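# Cap the pump bottle using two simulated robot hands

## Task

Set the cap onto the pump bottle so that it encloses the pump and is seated all the way down, with the bottle left upright; at the end neither hand may be in contact with the cap or the bottle.

## Robot and tools

Robot: two arms, left_arm and right_arm, each ending in a five-finger hand (left_arm has a left hand, right_arm a right hand). Left_arm's base is near (+0.042, +0.347, +0.014) m and right_arm's near (+0.023, -0.277, +0.034) m. A camera stand is behind the arms. A loose object may occasionally get a small push from outside.

Frame: scene frame, origin at table-top height midway between the nominal bases, +z up, +x out over the table, +y toward left_arm. Image left/right does not match arm names. Positions are in metres, orientations are quaternions (w, x, y, z).

Hand point: a point fixed to the palm, about 0.05 m in front of it and 0.15 m from the wrist flange along the fingers. Its +z runs along the straightened fingers, +y comes out of the palm, and +x crosses the palm away from the thumb for the right hand and toward the thumb for the left hand. Straight fingers extend 6-7 cm past the point along +z and lie 6 cm behind it along -y. A bracket on the little-finger side of the wrist can collide with things.

The 28-number row, used by both execute_actions and move: one flat list covering both arms, every value in [-1, 1]. Order: left_arm dx, dy, dz, rx, ry, rz; left hand little, ring, middle, index, thumb_bend, thumb_turn, force_limit, speed; then the same 14 for right_arm. Both arms must be filled even if only one moves.

Pose numbers are offsets along the scene axes, not absolute poses. They are measured from the arm's Hand target at the start of the action or move, not from the previous row. 1.0 equals 0.6 m of translation or 180 degrees of rotation. rx, ry and rz form a single rotation vector, and rotation happens about the Hand target position. Because each new call starts from the current Hand target, sending the same offset again moves the arm further. All six pose numbers at 0 re-requests the current Hand target.

Hand numbers are absolute targets, not offsets. For the four fingers and thumb_bend, -1 is straight and +1 is curled. For thumb_turn, -1 puts the thumb beside the palm and +1 puts it opposite the fingers. force_limit runs linearly from about 0 N at -1 to 10 N at +1 (15 N for the two thumb motors). speed runs linearly from near zero at -1 to full speed at +0.48 and stays full above that; full travel takes 0.49 s. With the thumb turned in, the hand can grip objects about 3.5 to 6.5 cm thick, or handles down to about 2.5 cm. Use speed at or below -0.94 for a gentle close.

Hands have no 'no change' value. To keep a hand as it is, repeat the eight numbers of its last executed row. If no row has been sent to that hand yet, send its hand_measured values plus hand_force_limit and hand_speed. To grip harder, raise force_limit and send a target more closed than hand_measured. To release, send a target more open than hand_measured.

Tools:
- execute_actions(actions, cameras): actions is a list of actions. Each action is up to 15 rows, one row per 1/30 s step; a short action holds its last row for the remaining steps. An empty list returns the state with images. cameras is a list of names, ["all"], or [].
- move(target, speed, blend, blocking, cameras): moves each hand point in a straight line toward one row, or through a list of up to 15 rows. Every row in the list is an offset from the same starting Hand targets. speed is the top speed in m/s (0.002 to 4.3, default 0.25), given as one value or one per target; turn rate is capped at twice that in rad/s. blend is a corner radius in m (0 means stop at each target). blocking=false returns after about 0.5 s while the move keeps running. Moves do not avoid obstacles, so faster moves hit harder and overshoot more. Each move is capped at 10 s of path.
- wait(seconds 0-10, cameras): holds the last commands, or lets a running move continue.
- stop(cameras): brakes a running move.
- zoom_image(camera, region [x0,y0,x1,y1] in pixels, at most 504x504): zooms into the latest image. Cameras are cam_head_left, cam_head_right, cam_high, cam_low (896x504), and cam_left_wrist, cam_right_wrist (672x504, fisheye).
- show_instructions(): shows the reference images.
- finished_scene(scene): ends the current scene; pass that scene's number.

Results:
- Per arm: end_effector_position and end_effector_quat_wxyz, and the Hand target, which is the last commanded pose after clipping and the base for the next offsets.
- Joint positions, velocities and torques. Torques are noisy and include gravity.
- hand_measured, hand_stopped_by (moving, target, force, stalled, fault) and hand_load_n, each in the six-motor order. A load dropping to about 0 signals a lost grip.
- move results add a 'move:' line: done, off_target, moving, held or fault, plus limits such as paced (pose clipped) or held (steps withheld).
- MOTOR HOT warns of heating; OVER-TEMPERATURE FAULT means the arm has gone limp for 30-60 s.

Quirks: the arms track loosely. A hand may rest 1-5 cm from its commanded pose, usually lower, even with no contact. Commanded orientation is clipped to within 40 degrees of the current orientation at each step. If an arm stays short of its target, send the remaining distance as a new offset. To end a push against something, command a pose back beyond the hand point. Wrist images can lag while the arm moves.

Avoid:
- dropping or knocking over the bottle or cap, or letting anything leave the table;
- fast collisions and hard presses against objects or fixed parts;
- contact between the two arms, including one hand closing on the other's fingers;
- excessive finger loads;
- paths that pass close to an arm's own base;
- holding loads, stretched reaches or unreachable poses long enough to overheat motors.

Finish with both hands released and clear of the bottle and cap.

Each tool is called after "Call:" by a JSON object that holds its "name" and its "arguments", one argument or row to a line.

Reference images:

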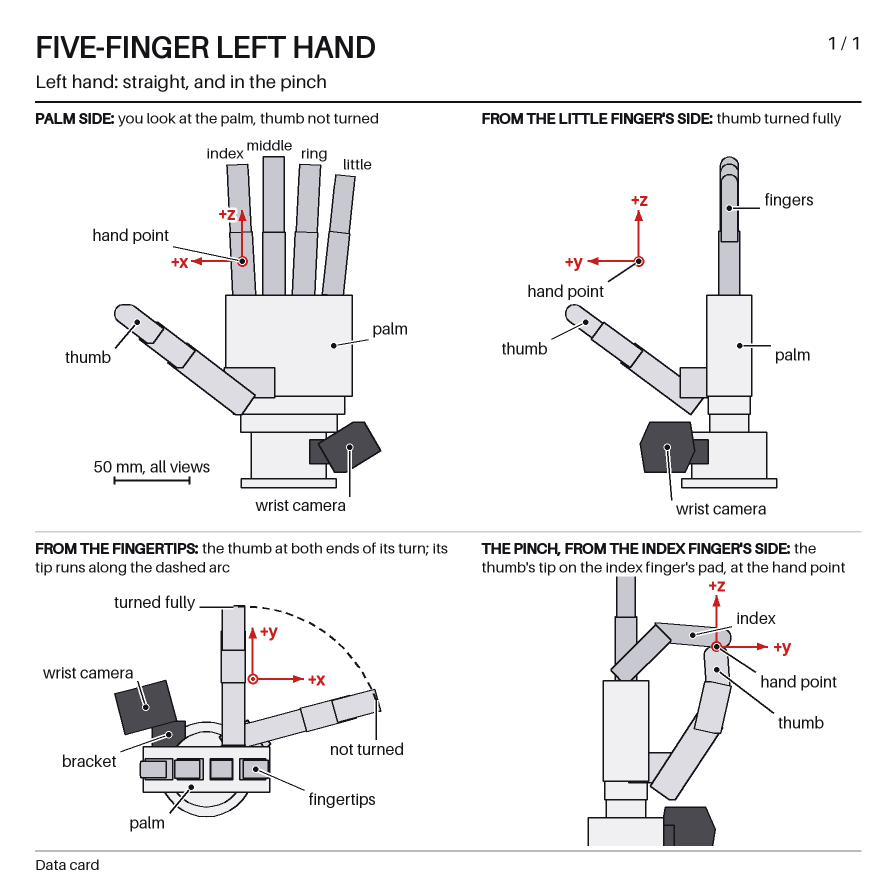

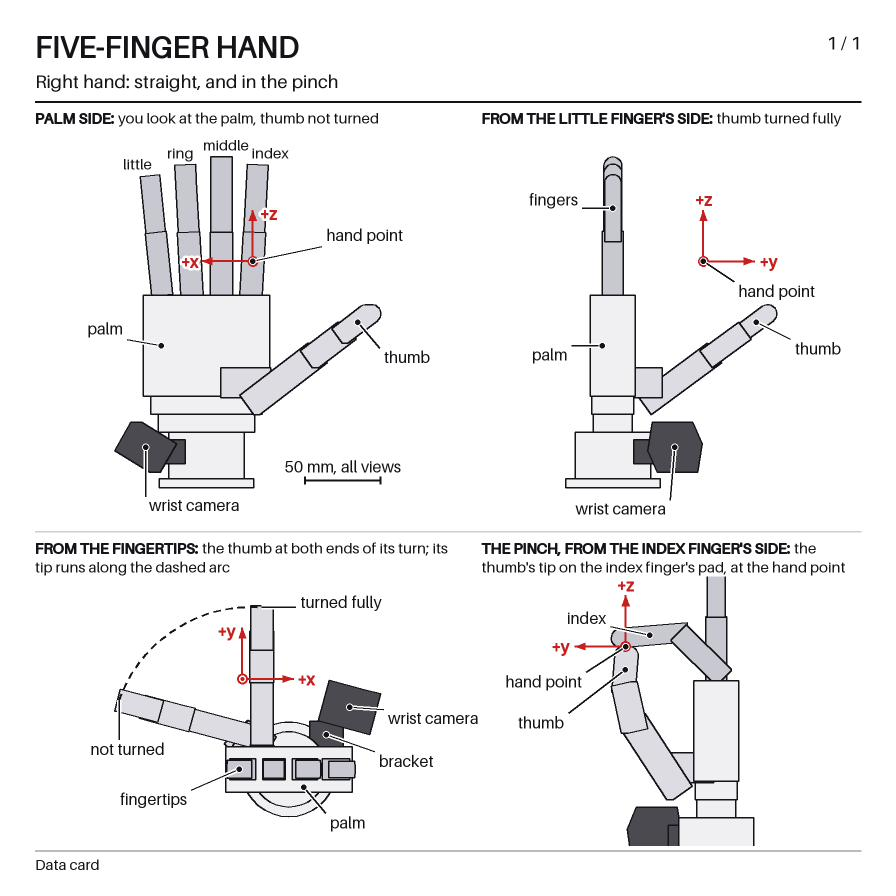

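## Session

Call:
{"name": "execute_actions", "arguments": {
  "actions": []
}}

Scene clock: 0.00 s.
left_arm: end_effector_position=(+0.6649, +0.5276, +0.1678) hand_measured=(-1.000, -1.000, -1.000, -1.000, -1.000, -1.000) hand_load_n=(+0.0, +0.0, +0.0, +0.0, +0.0, +0.0) hand_stopped_by=(target, target, target, target, target, target) hand_force_limit=0.00 hand_speed=-0.80 end_effector_quat_wxyz=(+0.657, -0.407, +0.542, +0.331) | right_arm: end_effector_position=(+0.3924, -0.0193, +0.2961) hand_measured=(-1.000, -1.000, -1.000, -1.000, -1.000, -1.000) hand_load_n=(-0.5, +0.0, +0.0, +0.0, +0.0, +0.0) hand_stopped_by=(target, target, target, target, target, target) hand_force_limit=0.00 hand_speed=-0.80 end_effector_quat_wxyz=(+0.009, +0.978, -0.209, -0.013)
Joint positions: left_arm=[-0.027 2.022 1.21 1.009 -1.137 1.572] | right_arm=[0.603 1.722 1.809 -1.689 -0.006 -0.533]
Joint velocities: within noise
Joint torques (N m): no reading
Heat: left arm: hottest elbow 21 °C; right arm: hottest wrist roll 21 °C.
Hand target: left_arm +0.6702, +0.5274, +0.1723; +0.661, -0.410, +0.536, +0.327 | right_arm +0.3966, -0.0163, +0.3052; -0.001, +0.978, -0.209, -0.003

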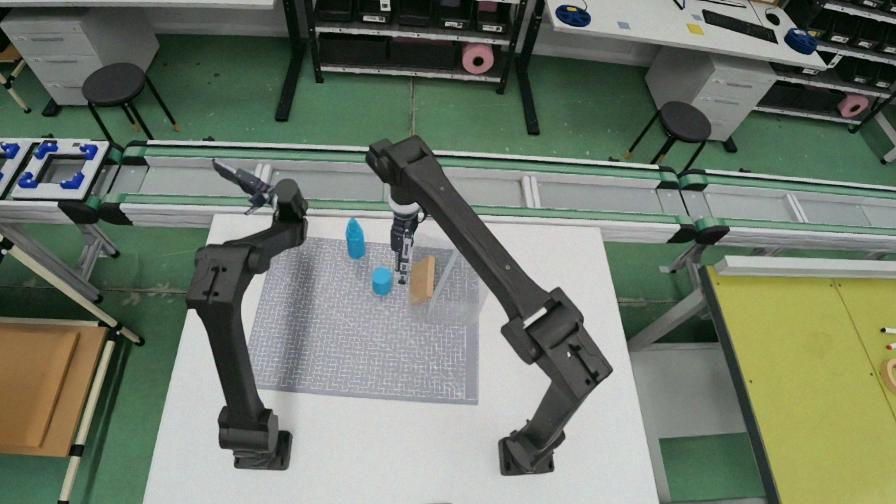

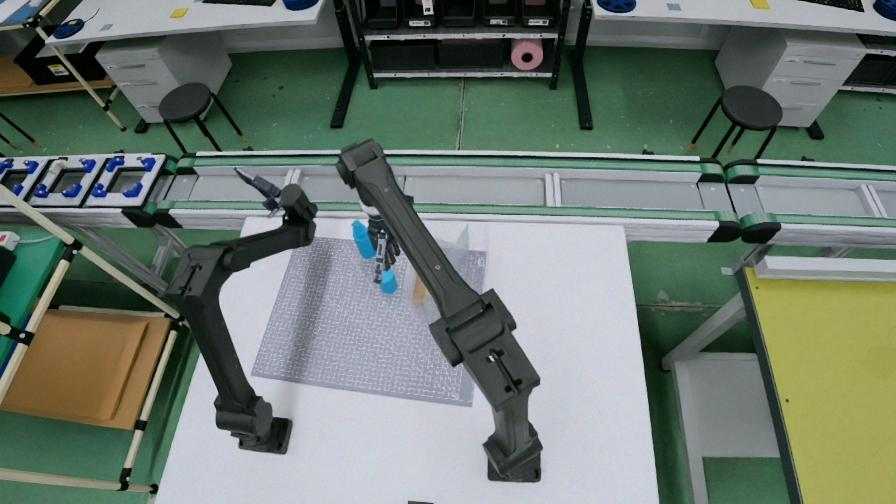

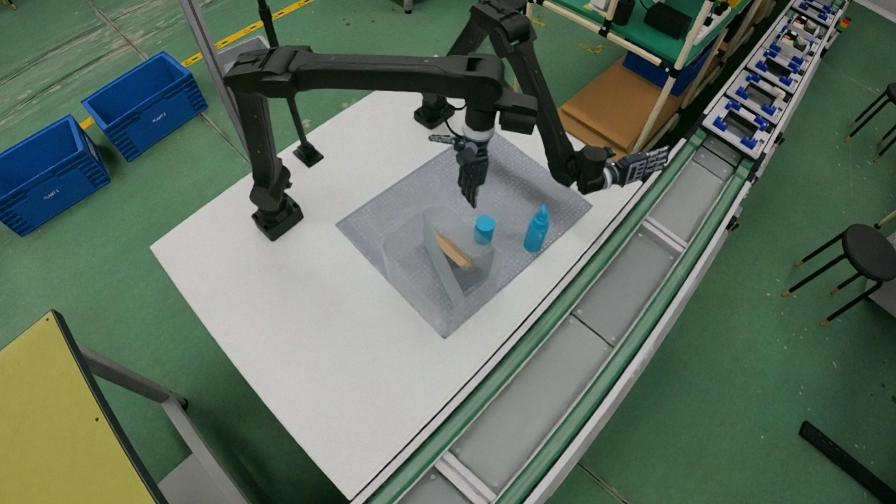

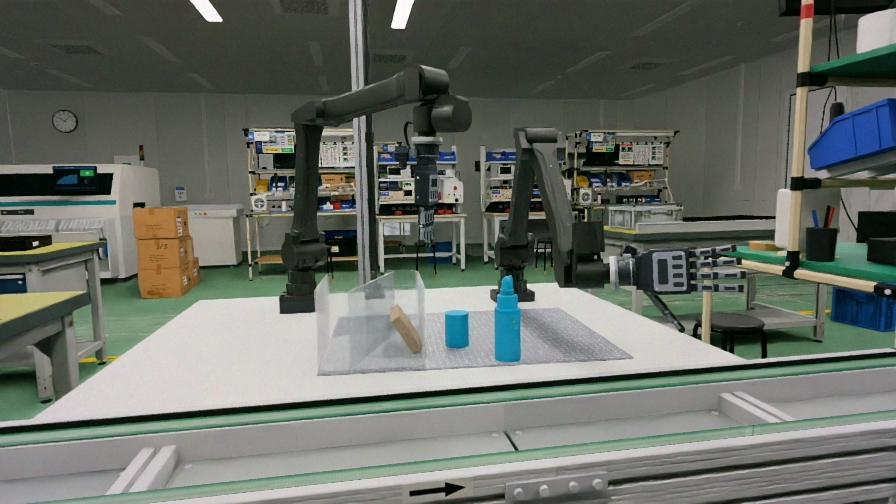

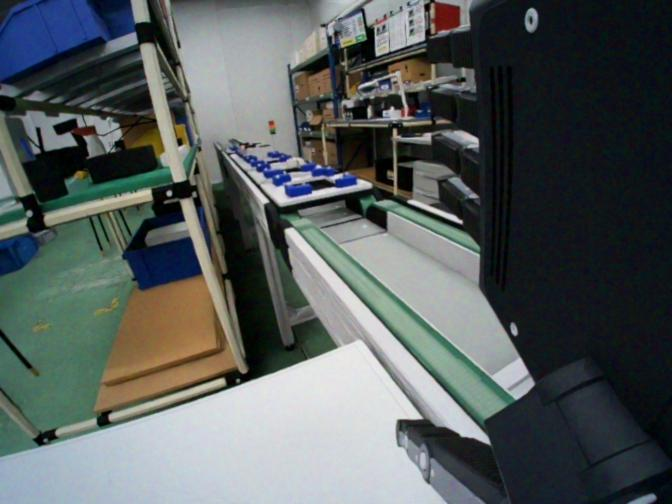

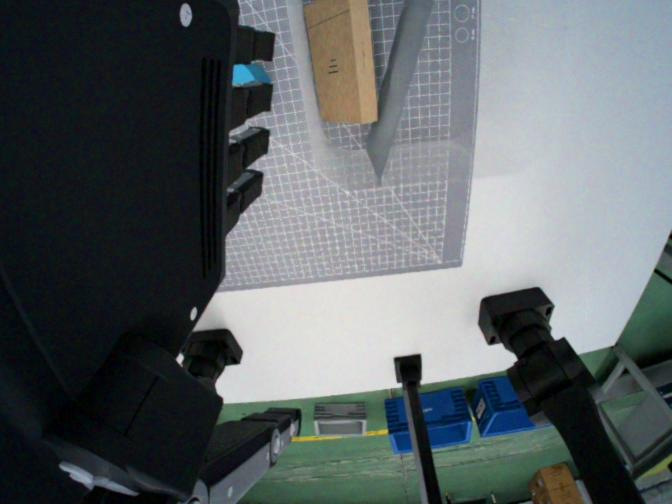

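Call:
{"name": "zoom_image", "arguments": {
  "camera": "cam_low",
  "region": [300, 240, 660, 400]
}}

Call:
{"name": "zoom_image", "arguments": {
  "camera": "cam_high",
  "region": [360, 120, 620, 350]
}}

Call:
{"name": "zoom_image", "arguments": {
  "camera": "cam_head_left",
  "region": [300, 180, 520, 350]
}}

Call:
{"name": "zoom_image", "arguments": {
  "camera": "cam_head_right",
  "region": [300, 180, 520, 350]
}}

Scaled by 1.400 from the camera's 896x504 image, which has a finer 1280x720 frame.

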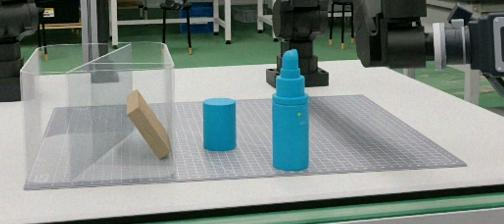

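Scaled by 1.938 from the camera's 896x504 image, which has a finer 1280x720 frame.

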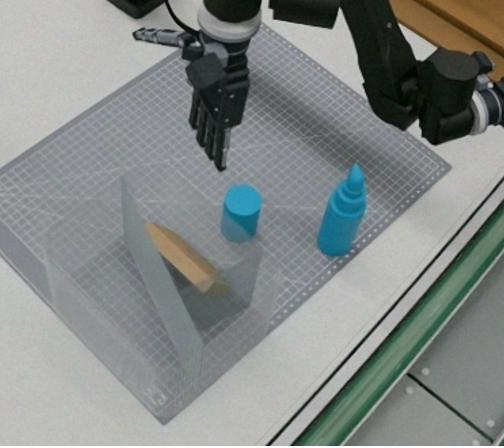

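Scaled by 2.291 from the camera's 896x504 image, which has a finer 1280x720 frame.

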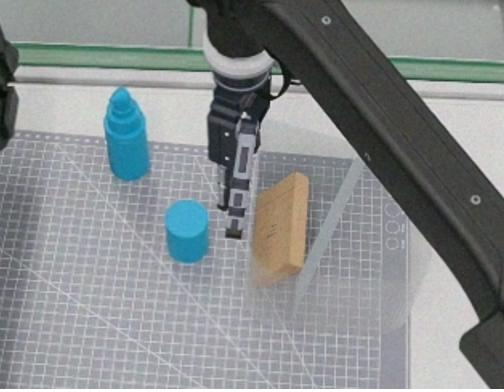

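Scaled by 2.291 from the camera's 896x504 image, which has a finer 1280x720 frame.

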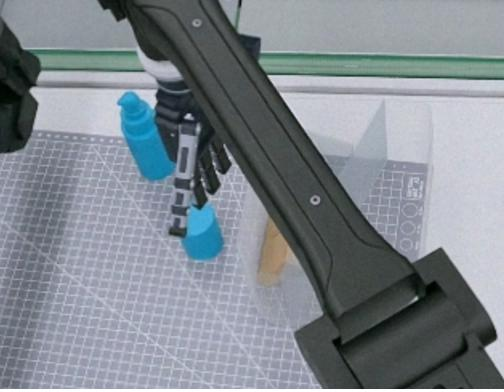

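Call:
{"name": "zoom_image", "arguments": {
  "camera": "cam_head_left",
  "region": [370, 220, 510, 340]
}}

Call:
{"name": "zoom_image", "arguments": {
  "camera": "cam_low",
  "region": [310, 260, 540, 390]
}}

Call:
{"name": "zoom_image", "arguments": {
  "camera": "cam_high",
  "region": [370, 180, 570, 320]
}}

Call:
{"name": "zoom_image", "arguments": {
  "camera": "cam_right_wrist",
  "region": [220, 0, 500, 210]
}}

Scaled by 3.600 from the camera's 896x504 image, which has a finer 1280x720 frame.

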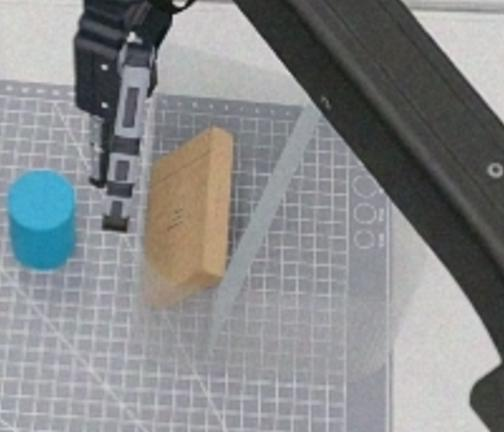

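Scaled by 2.191 from the camera's 896x504 image, which has a finer 1280x720 frame.

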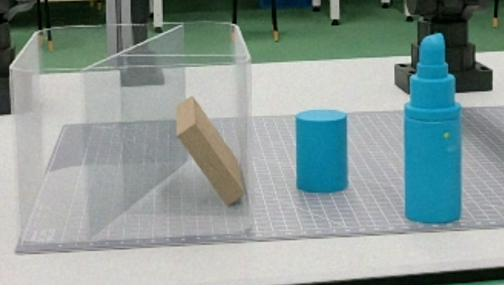

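Scaled by 2.520 from the camera's 896x504 image, which has a finer 1280x720 frame.

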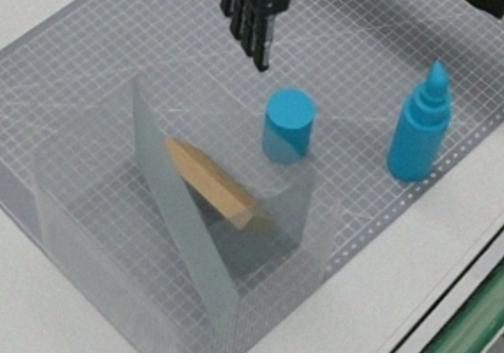

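Scaled by 1.800 from the camera's 672x504 image, which has a finer 960x720 frame.

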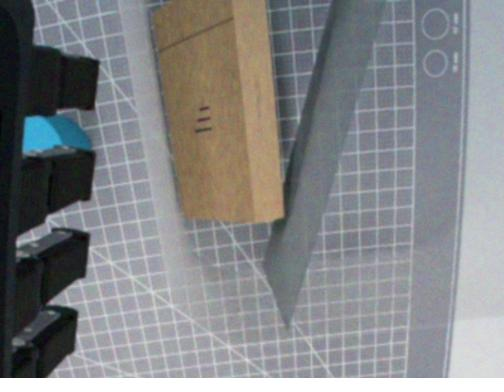

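Call:
{"name": "move", "arguments": {
  "target": [0,0,0,0,0,0,-1,-1,-1,-1,-1,-1,0,-0.8,-0.028,0.127,-0.058,0.0043,-0.5127,0.2134,-1,-1,-1,-1,-1,1,0,-0.2],
  "speed": 0.3,
  "cameras": ["all"]
}}

Scene clock: 20.40 s.
left_arm: end_effector_position=(+0.6649, +0.5276, +0.1678) hand_measured=(-1.000, -1.000, -1.000, -1.000, -1.000, -1.000) hand_load_n=(+0.0, +0.0, +0.0, +0.0, +0.0, +0.0) hand_stopped_by=(target, target, target, target, target, target) hand_force_limit=0.00 hand_speed=-0.80 end_effector_quat_wxyz=(+0.657, -0.407, +0.542, +0.331) | right_arm: end_effector_position=(+0.3822, +0.0579, +0.2748) hand_measured=(-1.000, -1.000, -1.000, -1.000, -1.000, +1.000) hand_load_n=(+0.0, +0.0, +0.0, +0.0, +0.0, +0.5) hand_stopped_by=(target, target, target, target, target, target) hand_force_limit=0.00 hand_speed=-0.20 end_effector_quat_wxyz=(-0.154, +0.695, +0.147, +0.687)
Joint positions: left_arm=[-0.027 2.022 1.21 1.009 -1.137 1.572] | right_arm=[1.086 1.27 0.597 0.663 0.671 -1.552]
Joint torques (N m): left_arm=[-0.85 -14.86 7.54 1.59 0.08 0.04] | right_arm=[1.55 -6.65 6.38 3.03 -0.08 -0.21]
Heat: left arm: hottest elbow 25 °C; right arm: hottest shoulder 21 °C.
Hand target: left_arm +0.6702, +0.5274, +0.1723; +0.661, -0.410, +0.536, +0.327 | right_arm +0.3798, +0.0599, +0.2704; -0.153, +0.693, +0.154, +0.688
Off the commanded pose: left_arm 0.007 m, 1 deg | right_arm 0.005 m, 1 deg.
move: done
camera_calibration:
cam_right_wrist: T_world_to_cam=[[0.438128, -0.874028, 0.210043, -0.167608], [-0.394939, -0.397067, -0.828469, 0.399198], [0.807507, 0.280021, -0.519154, -0.0667943], [0, 0, 0, 1]] pos_world=[0.28503, 0.0307179, 0.331252]

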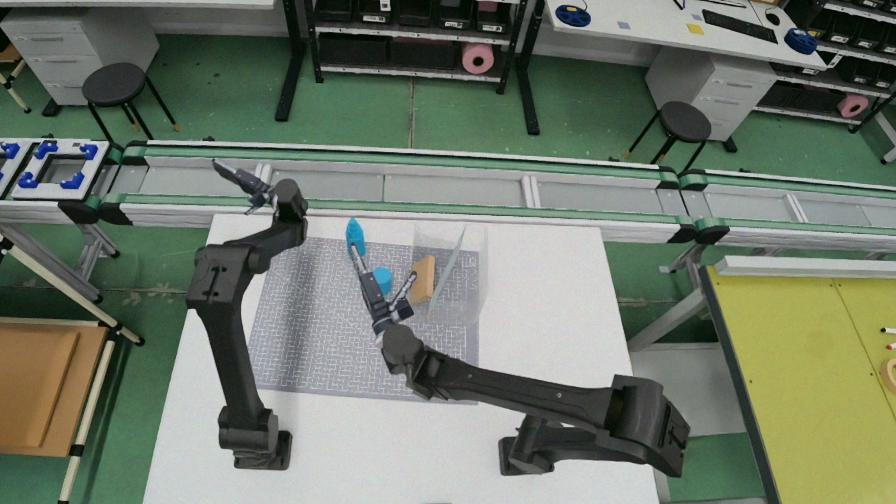

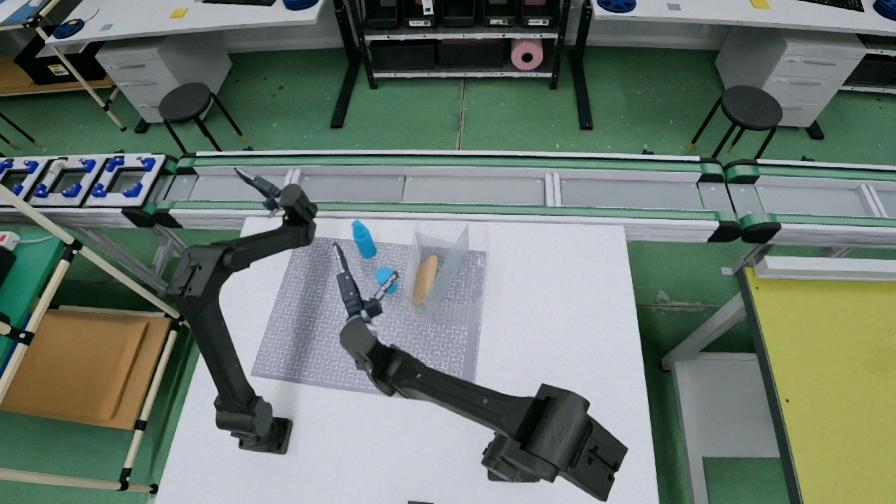

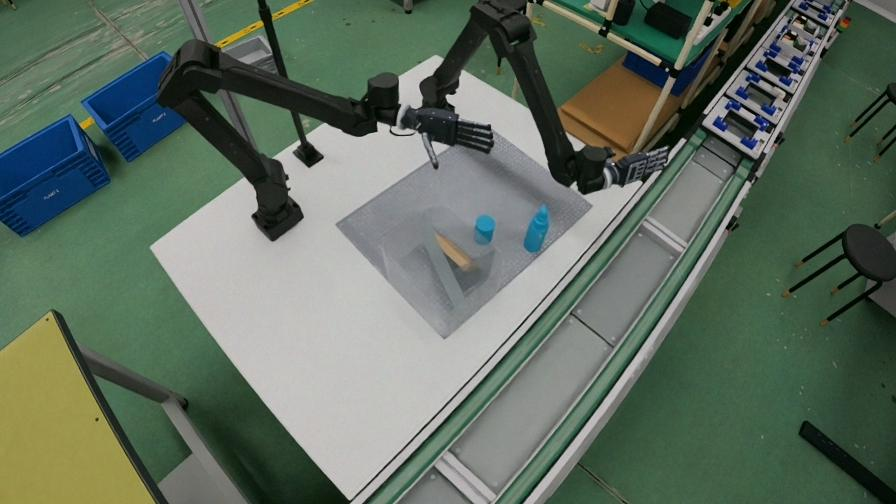

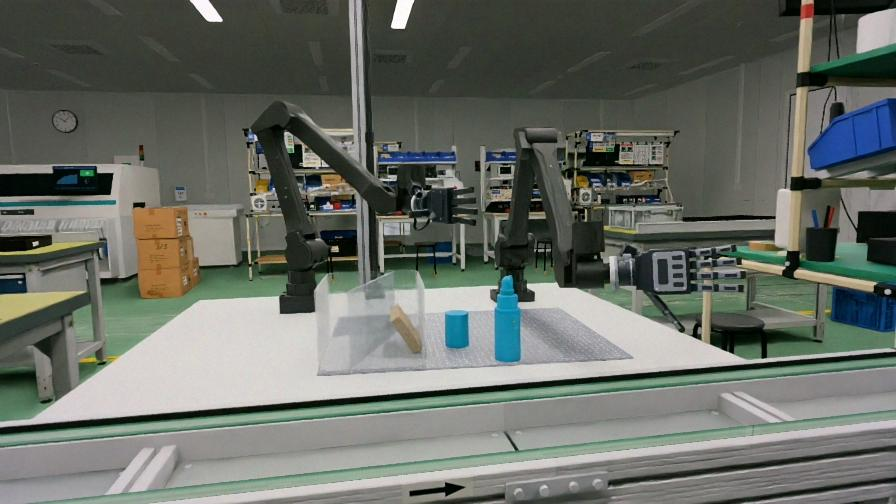

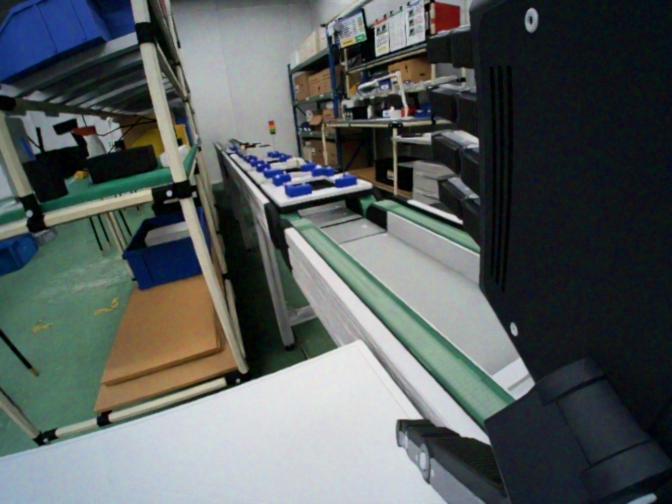

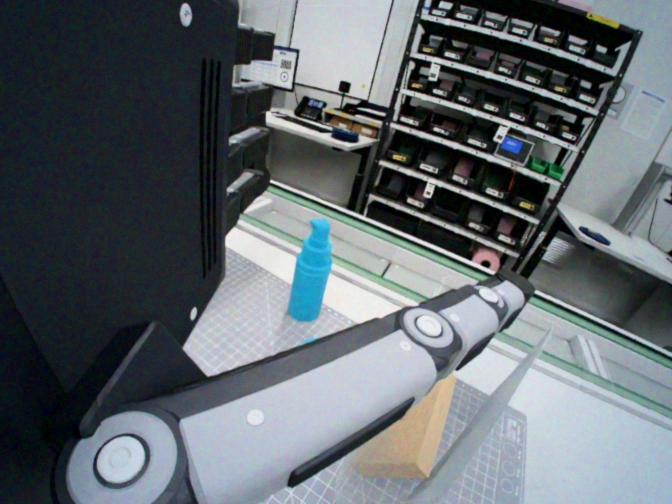

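Call:
{"name": "zoom_image", "arguments": {
  "camera": "cam_head_left",
  "region": [320, 200, 500, 350]
}}

Call:
{"name": "zoom_image", "arguments": {
  "camera": "cam_head_right",
  "region": [310, 200, 500, 350]
}}

Call:
{"name": "zoom_image", "arguments": {
  "camera": "cam_right_wrist",
  "region": [200, 180, 560, 504]
}}

Scaled by 2.800 from the camera's 896x504 image, which has a finer 1280x720 frame.

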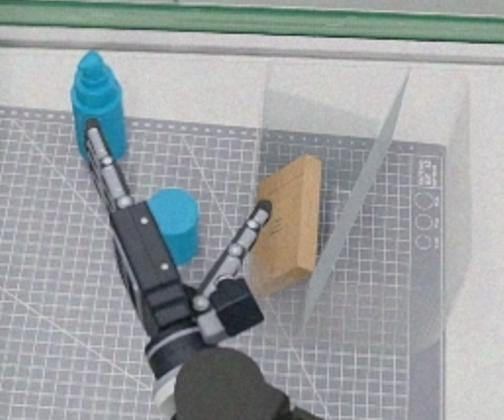

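Scaled by 2.653 from the camera's 896x504 image, which has a finer 1280x720 frame.

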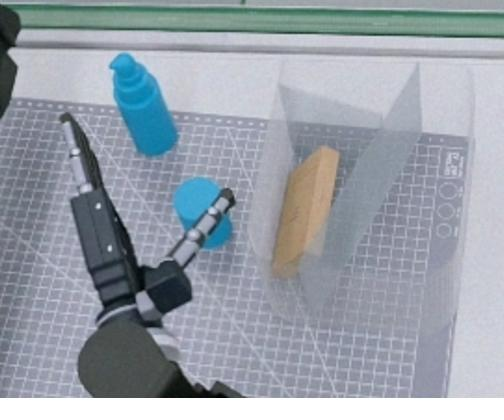

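Scaled by 1.400 from the camera's 672x504 image, which has a finer 960x720 frame.

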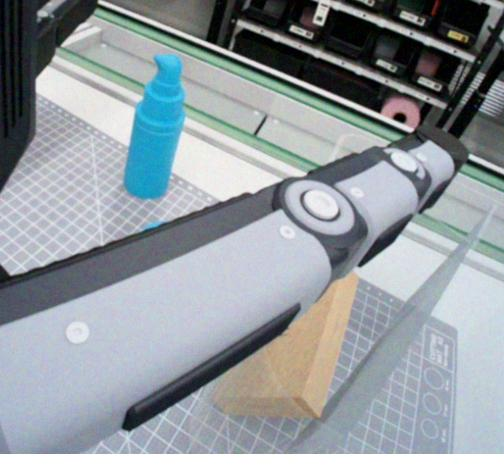

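Call:
{"name": "zoom_image", "arguments": {
  "camera": "cam_right_wrist",
  "region": [260, 200, 360, 340]
}}

Call:
{"name": "zoom_image", "arguments": {
  "camera": "cam_low",
  "region": [430, 260, 540, 380]
}}

Scaled by 3.600 from the camera's 672x504 image, which has a finer 960x720 frame.

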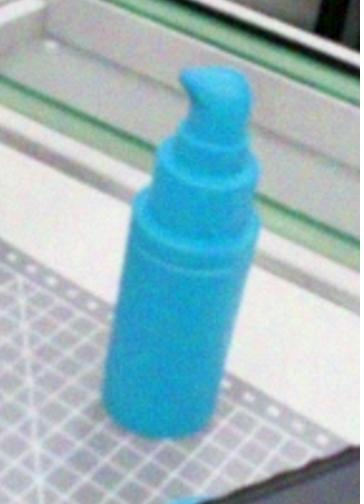

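Scaled by 4.200 from the camera's 896x504 image, which has a finer 1280x720 frame.

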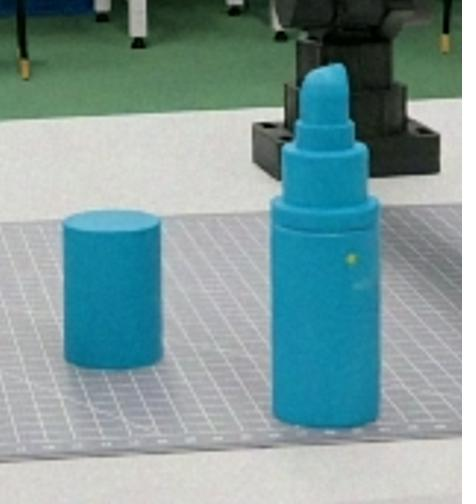

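Call:
{"name": "move", "arguments": {
  "target": [0,0,0,0,0,0,-1,-1,-1,-1,-1,-1,0,-0.8,0.125,0.0217,-0.117,0,0,-0.0833,-1,-1,-1,-1,-0.5,1,0,-0.2],
  "speed": 0.25,
  "cameras": ["cam_head_left","cam_head_right","cam_high","cam_low","cam_right_wrist"]
}}

Scene clock: 30.97 s.
left_arm: end_effector_position=(+0.6649, +0.5276, +0.1678) hand_measured=(-1.000, -1.000, -1.000, -1.000, -1.000, -1.000) hand_load_n=(+0.0, +0.0, +0.0, +0.0, +0.0, +0.0) hand_stopped_by=(target, target, target, target, target, target) hand_force_limit=0.00 hand_speed=-0.80 end_effector_quat_wxyz=(+0.657, -0.407, +0.542, +0.331) | right_arm: end_effector_position=(+0.4429, +0.0626, +0.1850) hand_measured=(-1.000, -1.000, -1.000, -1.000, -0.500, +1.000) hand_load_n=(+0.0, +0.0, +0.0, +0.0, +0.0, +0.5) hand_stopped_by=(target, target, target, target, target, target) hand_force_limit=0.00 hand_speed=-0.20 end_effector_quat_wxyz=(-0.055, +0.718, +0.078, +0.690)
Joint positions: left_arm=[-0.027 2.022 1.21 1.009 -1.137 1.572] | right_arm=[1.016 1.667 0.727 0.876 0.841 -1.553]
Joint torques (N m): left_arm=[-0.85 -14.8 7.54 1.58 0.08 0.04] | right_arm=[0.56 -10.11 9.02 2.95 0.25 -0.15]
Heat: left arm: hottest elbow 26 °C; right arm: hottest shoulder 21 °C.
Hand target: left_arm +0.6702, +0.5274, +0.1723; +0.661, -0.410, +0.536, +0.327 | right_arm +0.4547, +0.0730, +0.2002; -0.062, +0.707, +0.063, +0.702
Off the commanded pose: left_arm 0.007 m, 1 deg | right_arm 0.022 m, 3 deg.
move: off_target (right_arm)
camera_calibration:
cam_right_wrist: T_world_to_cam=[[0.223903, -0.94228, 0.248948, -0.0793655], [-0.49923, -0.330264, -0.801059, 0.387564], [0.837041, 0.0550769, -0.544361, -0.158034], [0, 0, 0, 1]] pos_world=[0.343534, 0.0619178, 0.244192]
Images, in order (width x height): cam_head_left 896x504, cam_head_right 896x504, cam_high 896x504, cam_low 896x504, cam_right_wrist 672x504.

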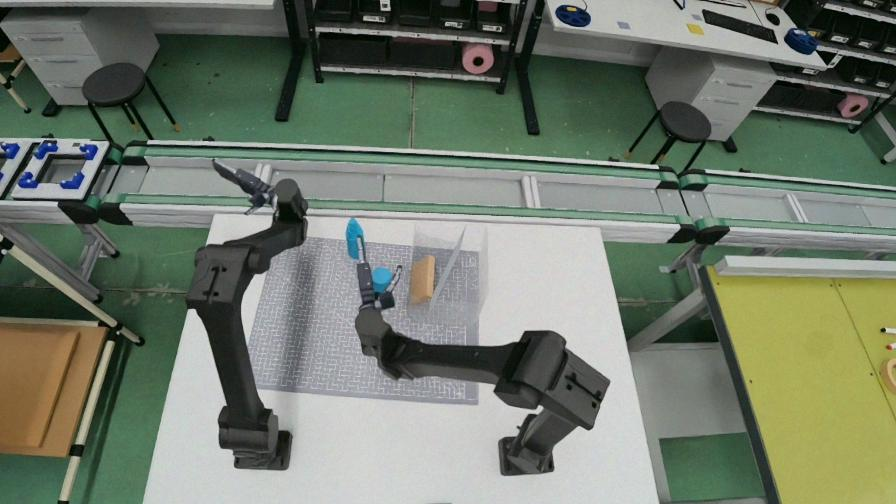

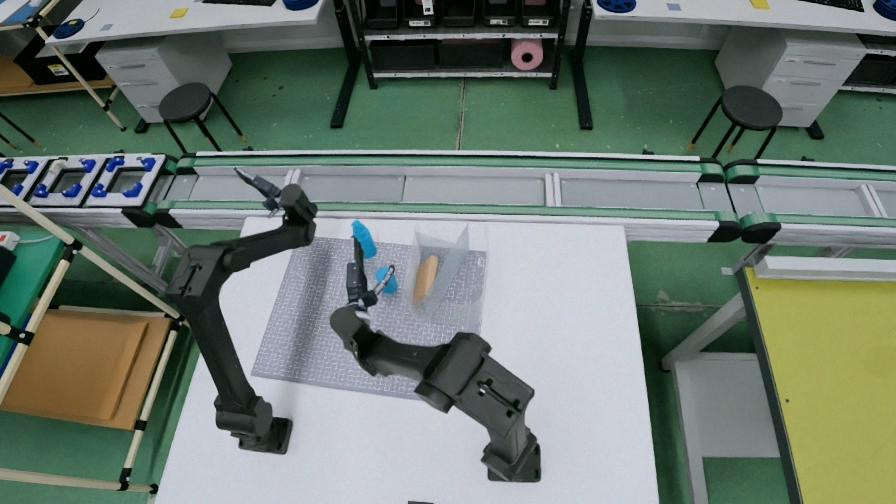

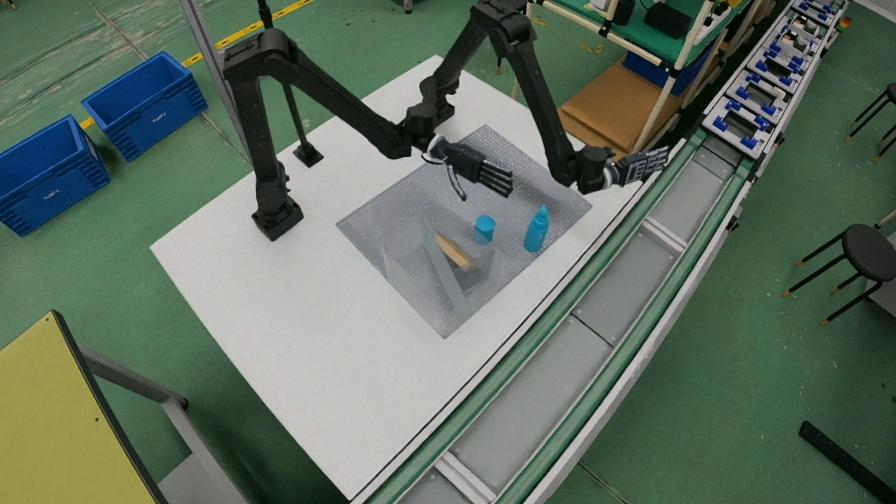

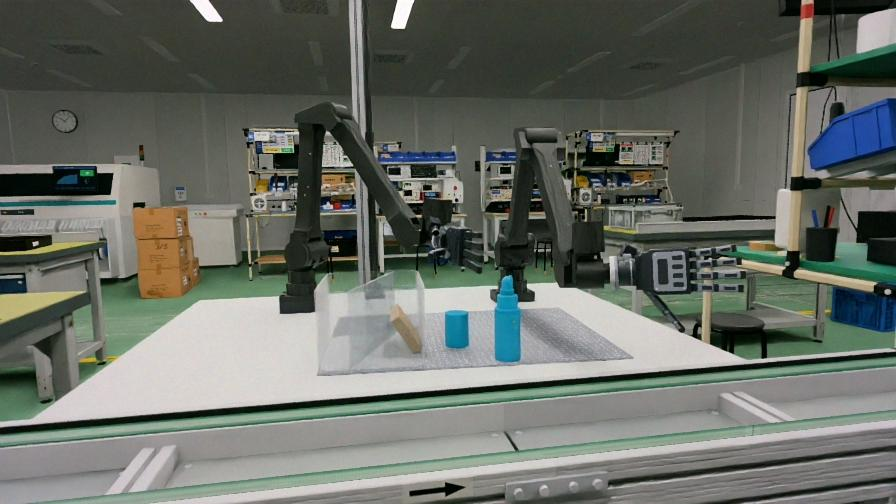

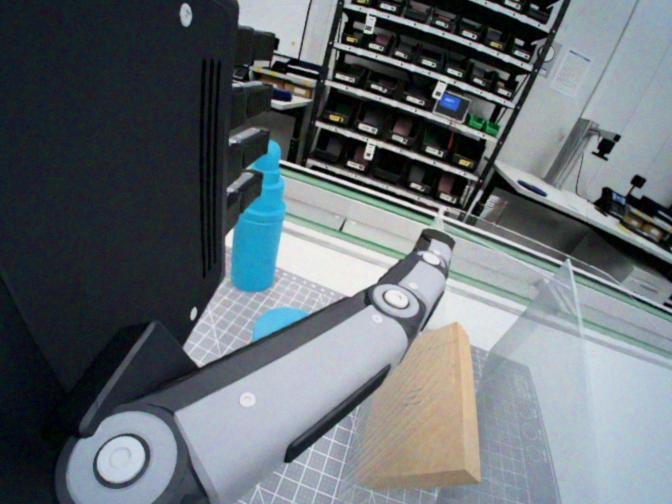

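Call:
{"name": "zoom_image", "arguments": {
  "camera": "cam_head_left",
  "region": [330, 210, 450, 330]
}}

Call:
{"name": "zoom_image", "arguments": {
  "camera": "cam_head_right",
  "region": [320, 210, 440, 330]
}}

Call:
{"name": "zoom_image", "arguments": {
  "camera": "cam_low",
  "region": [400, 200, 560, 380]
}}

Call:
{"name": "zoom_image", "arguments": {
  "camera": "cam_right_wrist",
  "region": [180, 100, 480, 400]
}}

Scaled by 4.200 from the camera's 896x504 image, which has a finer 1280x720 frame.

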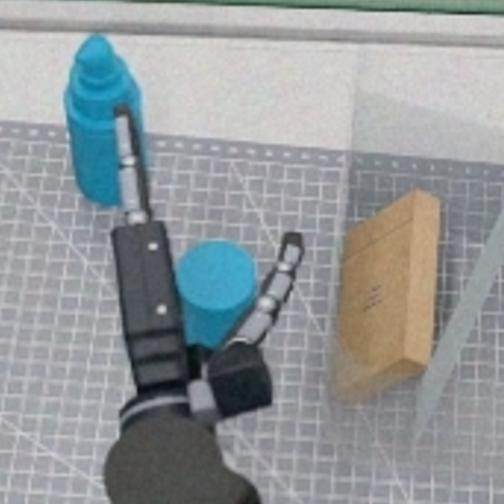

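Scaled by 4.200 from the camera's 896x504 image, which has a finer 1280x720 frame.

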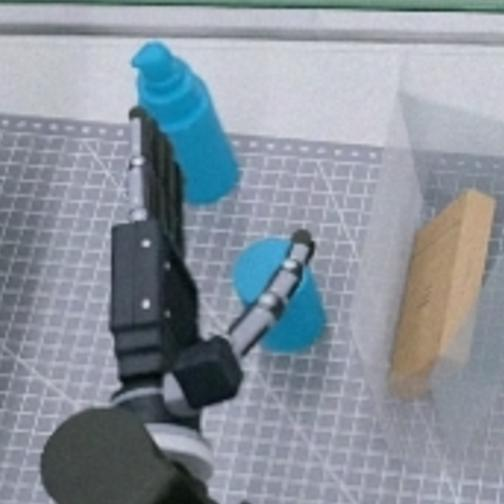

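Scaled by 2.800 from the camera's 896x504 image, which has a finer 1280x720 frame.

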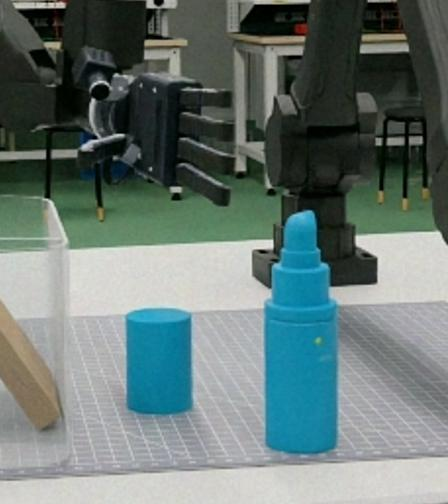

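Scaled by 1.680 from the camera's 672x504 image, which has a finer 960x720 frame.

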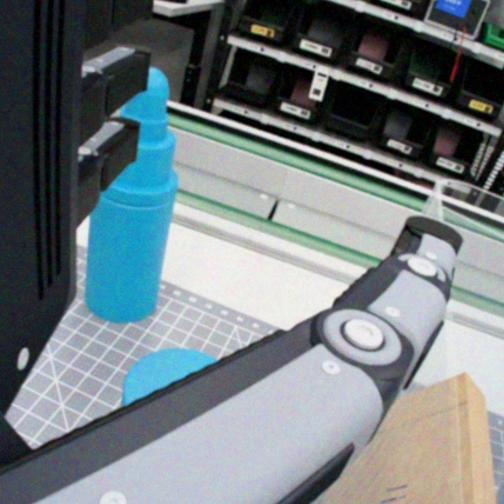

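Call:
{"name": "zoom_image", "arguments": {
  "camera": "cam_high",
  "region": [420, 120, 570, 270]
}}

Call:
{"name": "zoom_image", "arguments": {
  "camera": "cam_head_left",
  "region": [220, 420, 310, 480]
}}

Call:
{"name": "zoom_image", "arguments": {
  "camera": "cam_head_left",
  "region": [480, 400, 570, 490]
}}

Call:
{"name": "zoom_image", "arguments": {
  "camera": "cam_low",
  "region": [260, 270, 560, 330]
}}

Scaled by 3.360 from the camera's 896x504 image, which has a finer 1280x720 frame.

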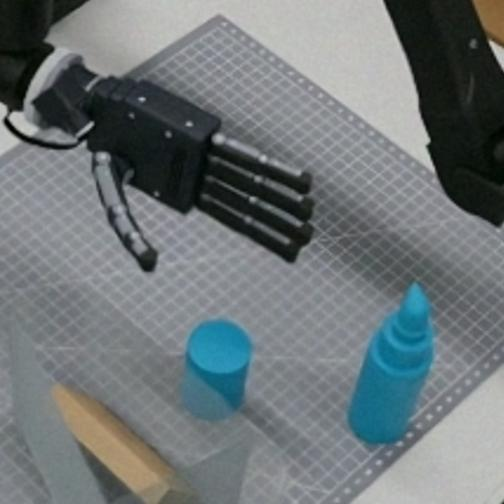

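Scaled by 5.600 from the camera's 896x504 image, which has a finer 1280x720 frame.

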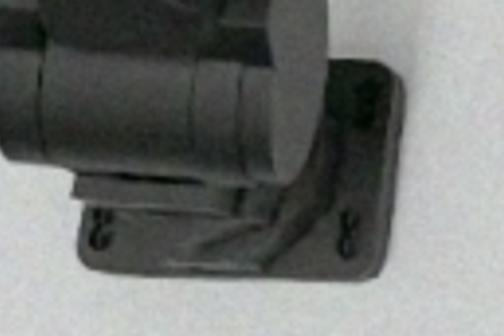

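Scaled by 5.600 from the camera's 896x504 image, which has a finer 1280x720 frame.

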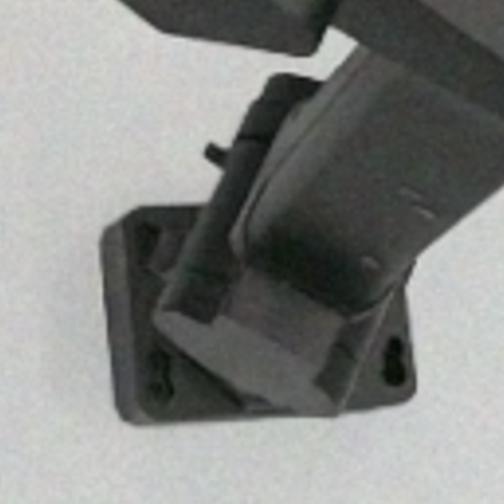

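Scaled by 1.680 from the camera's 896x504 image, which has a finer 1280x720 frame.

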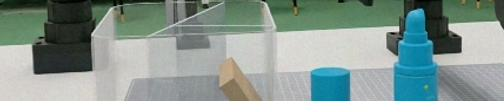

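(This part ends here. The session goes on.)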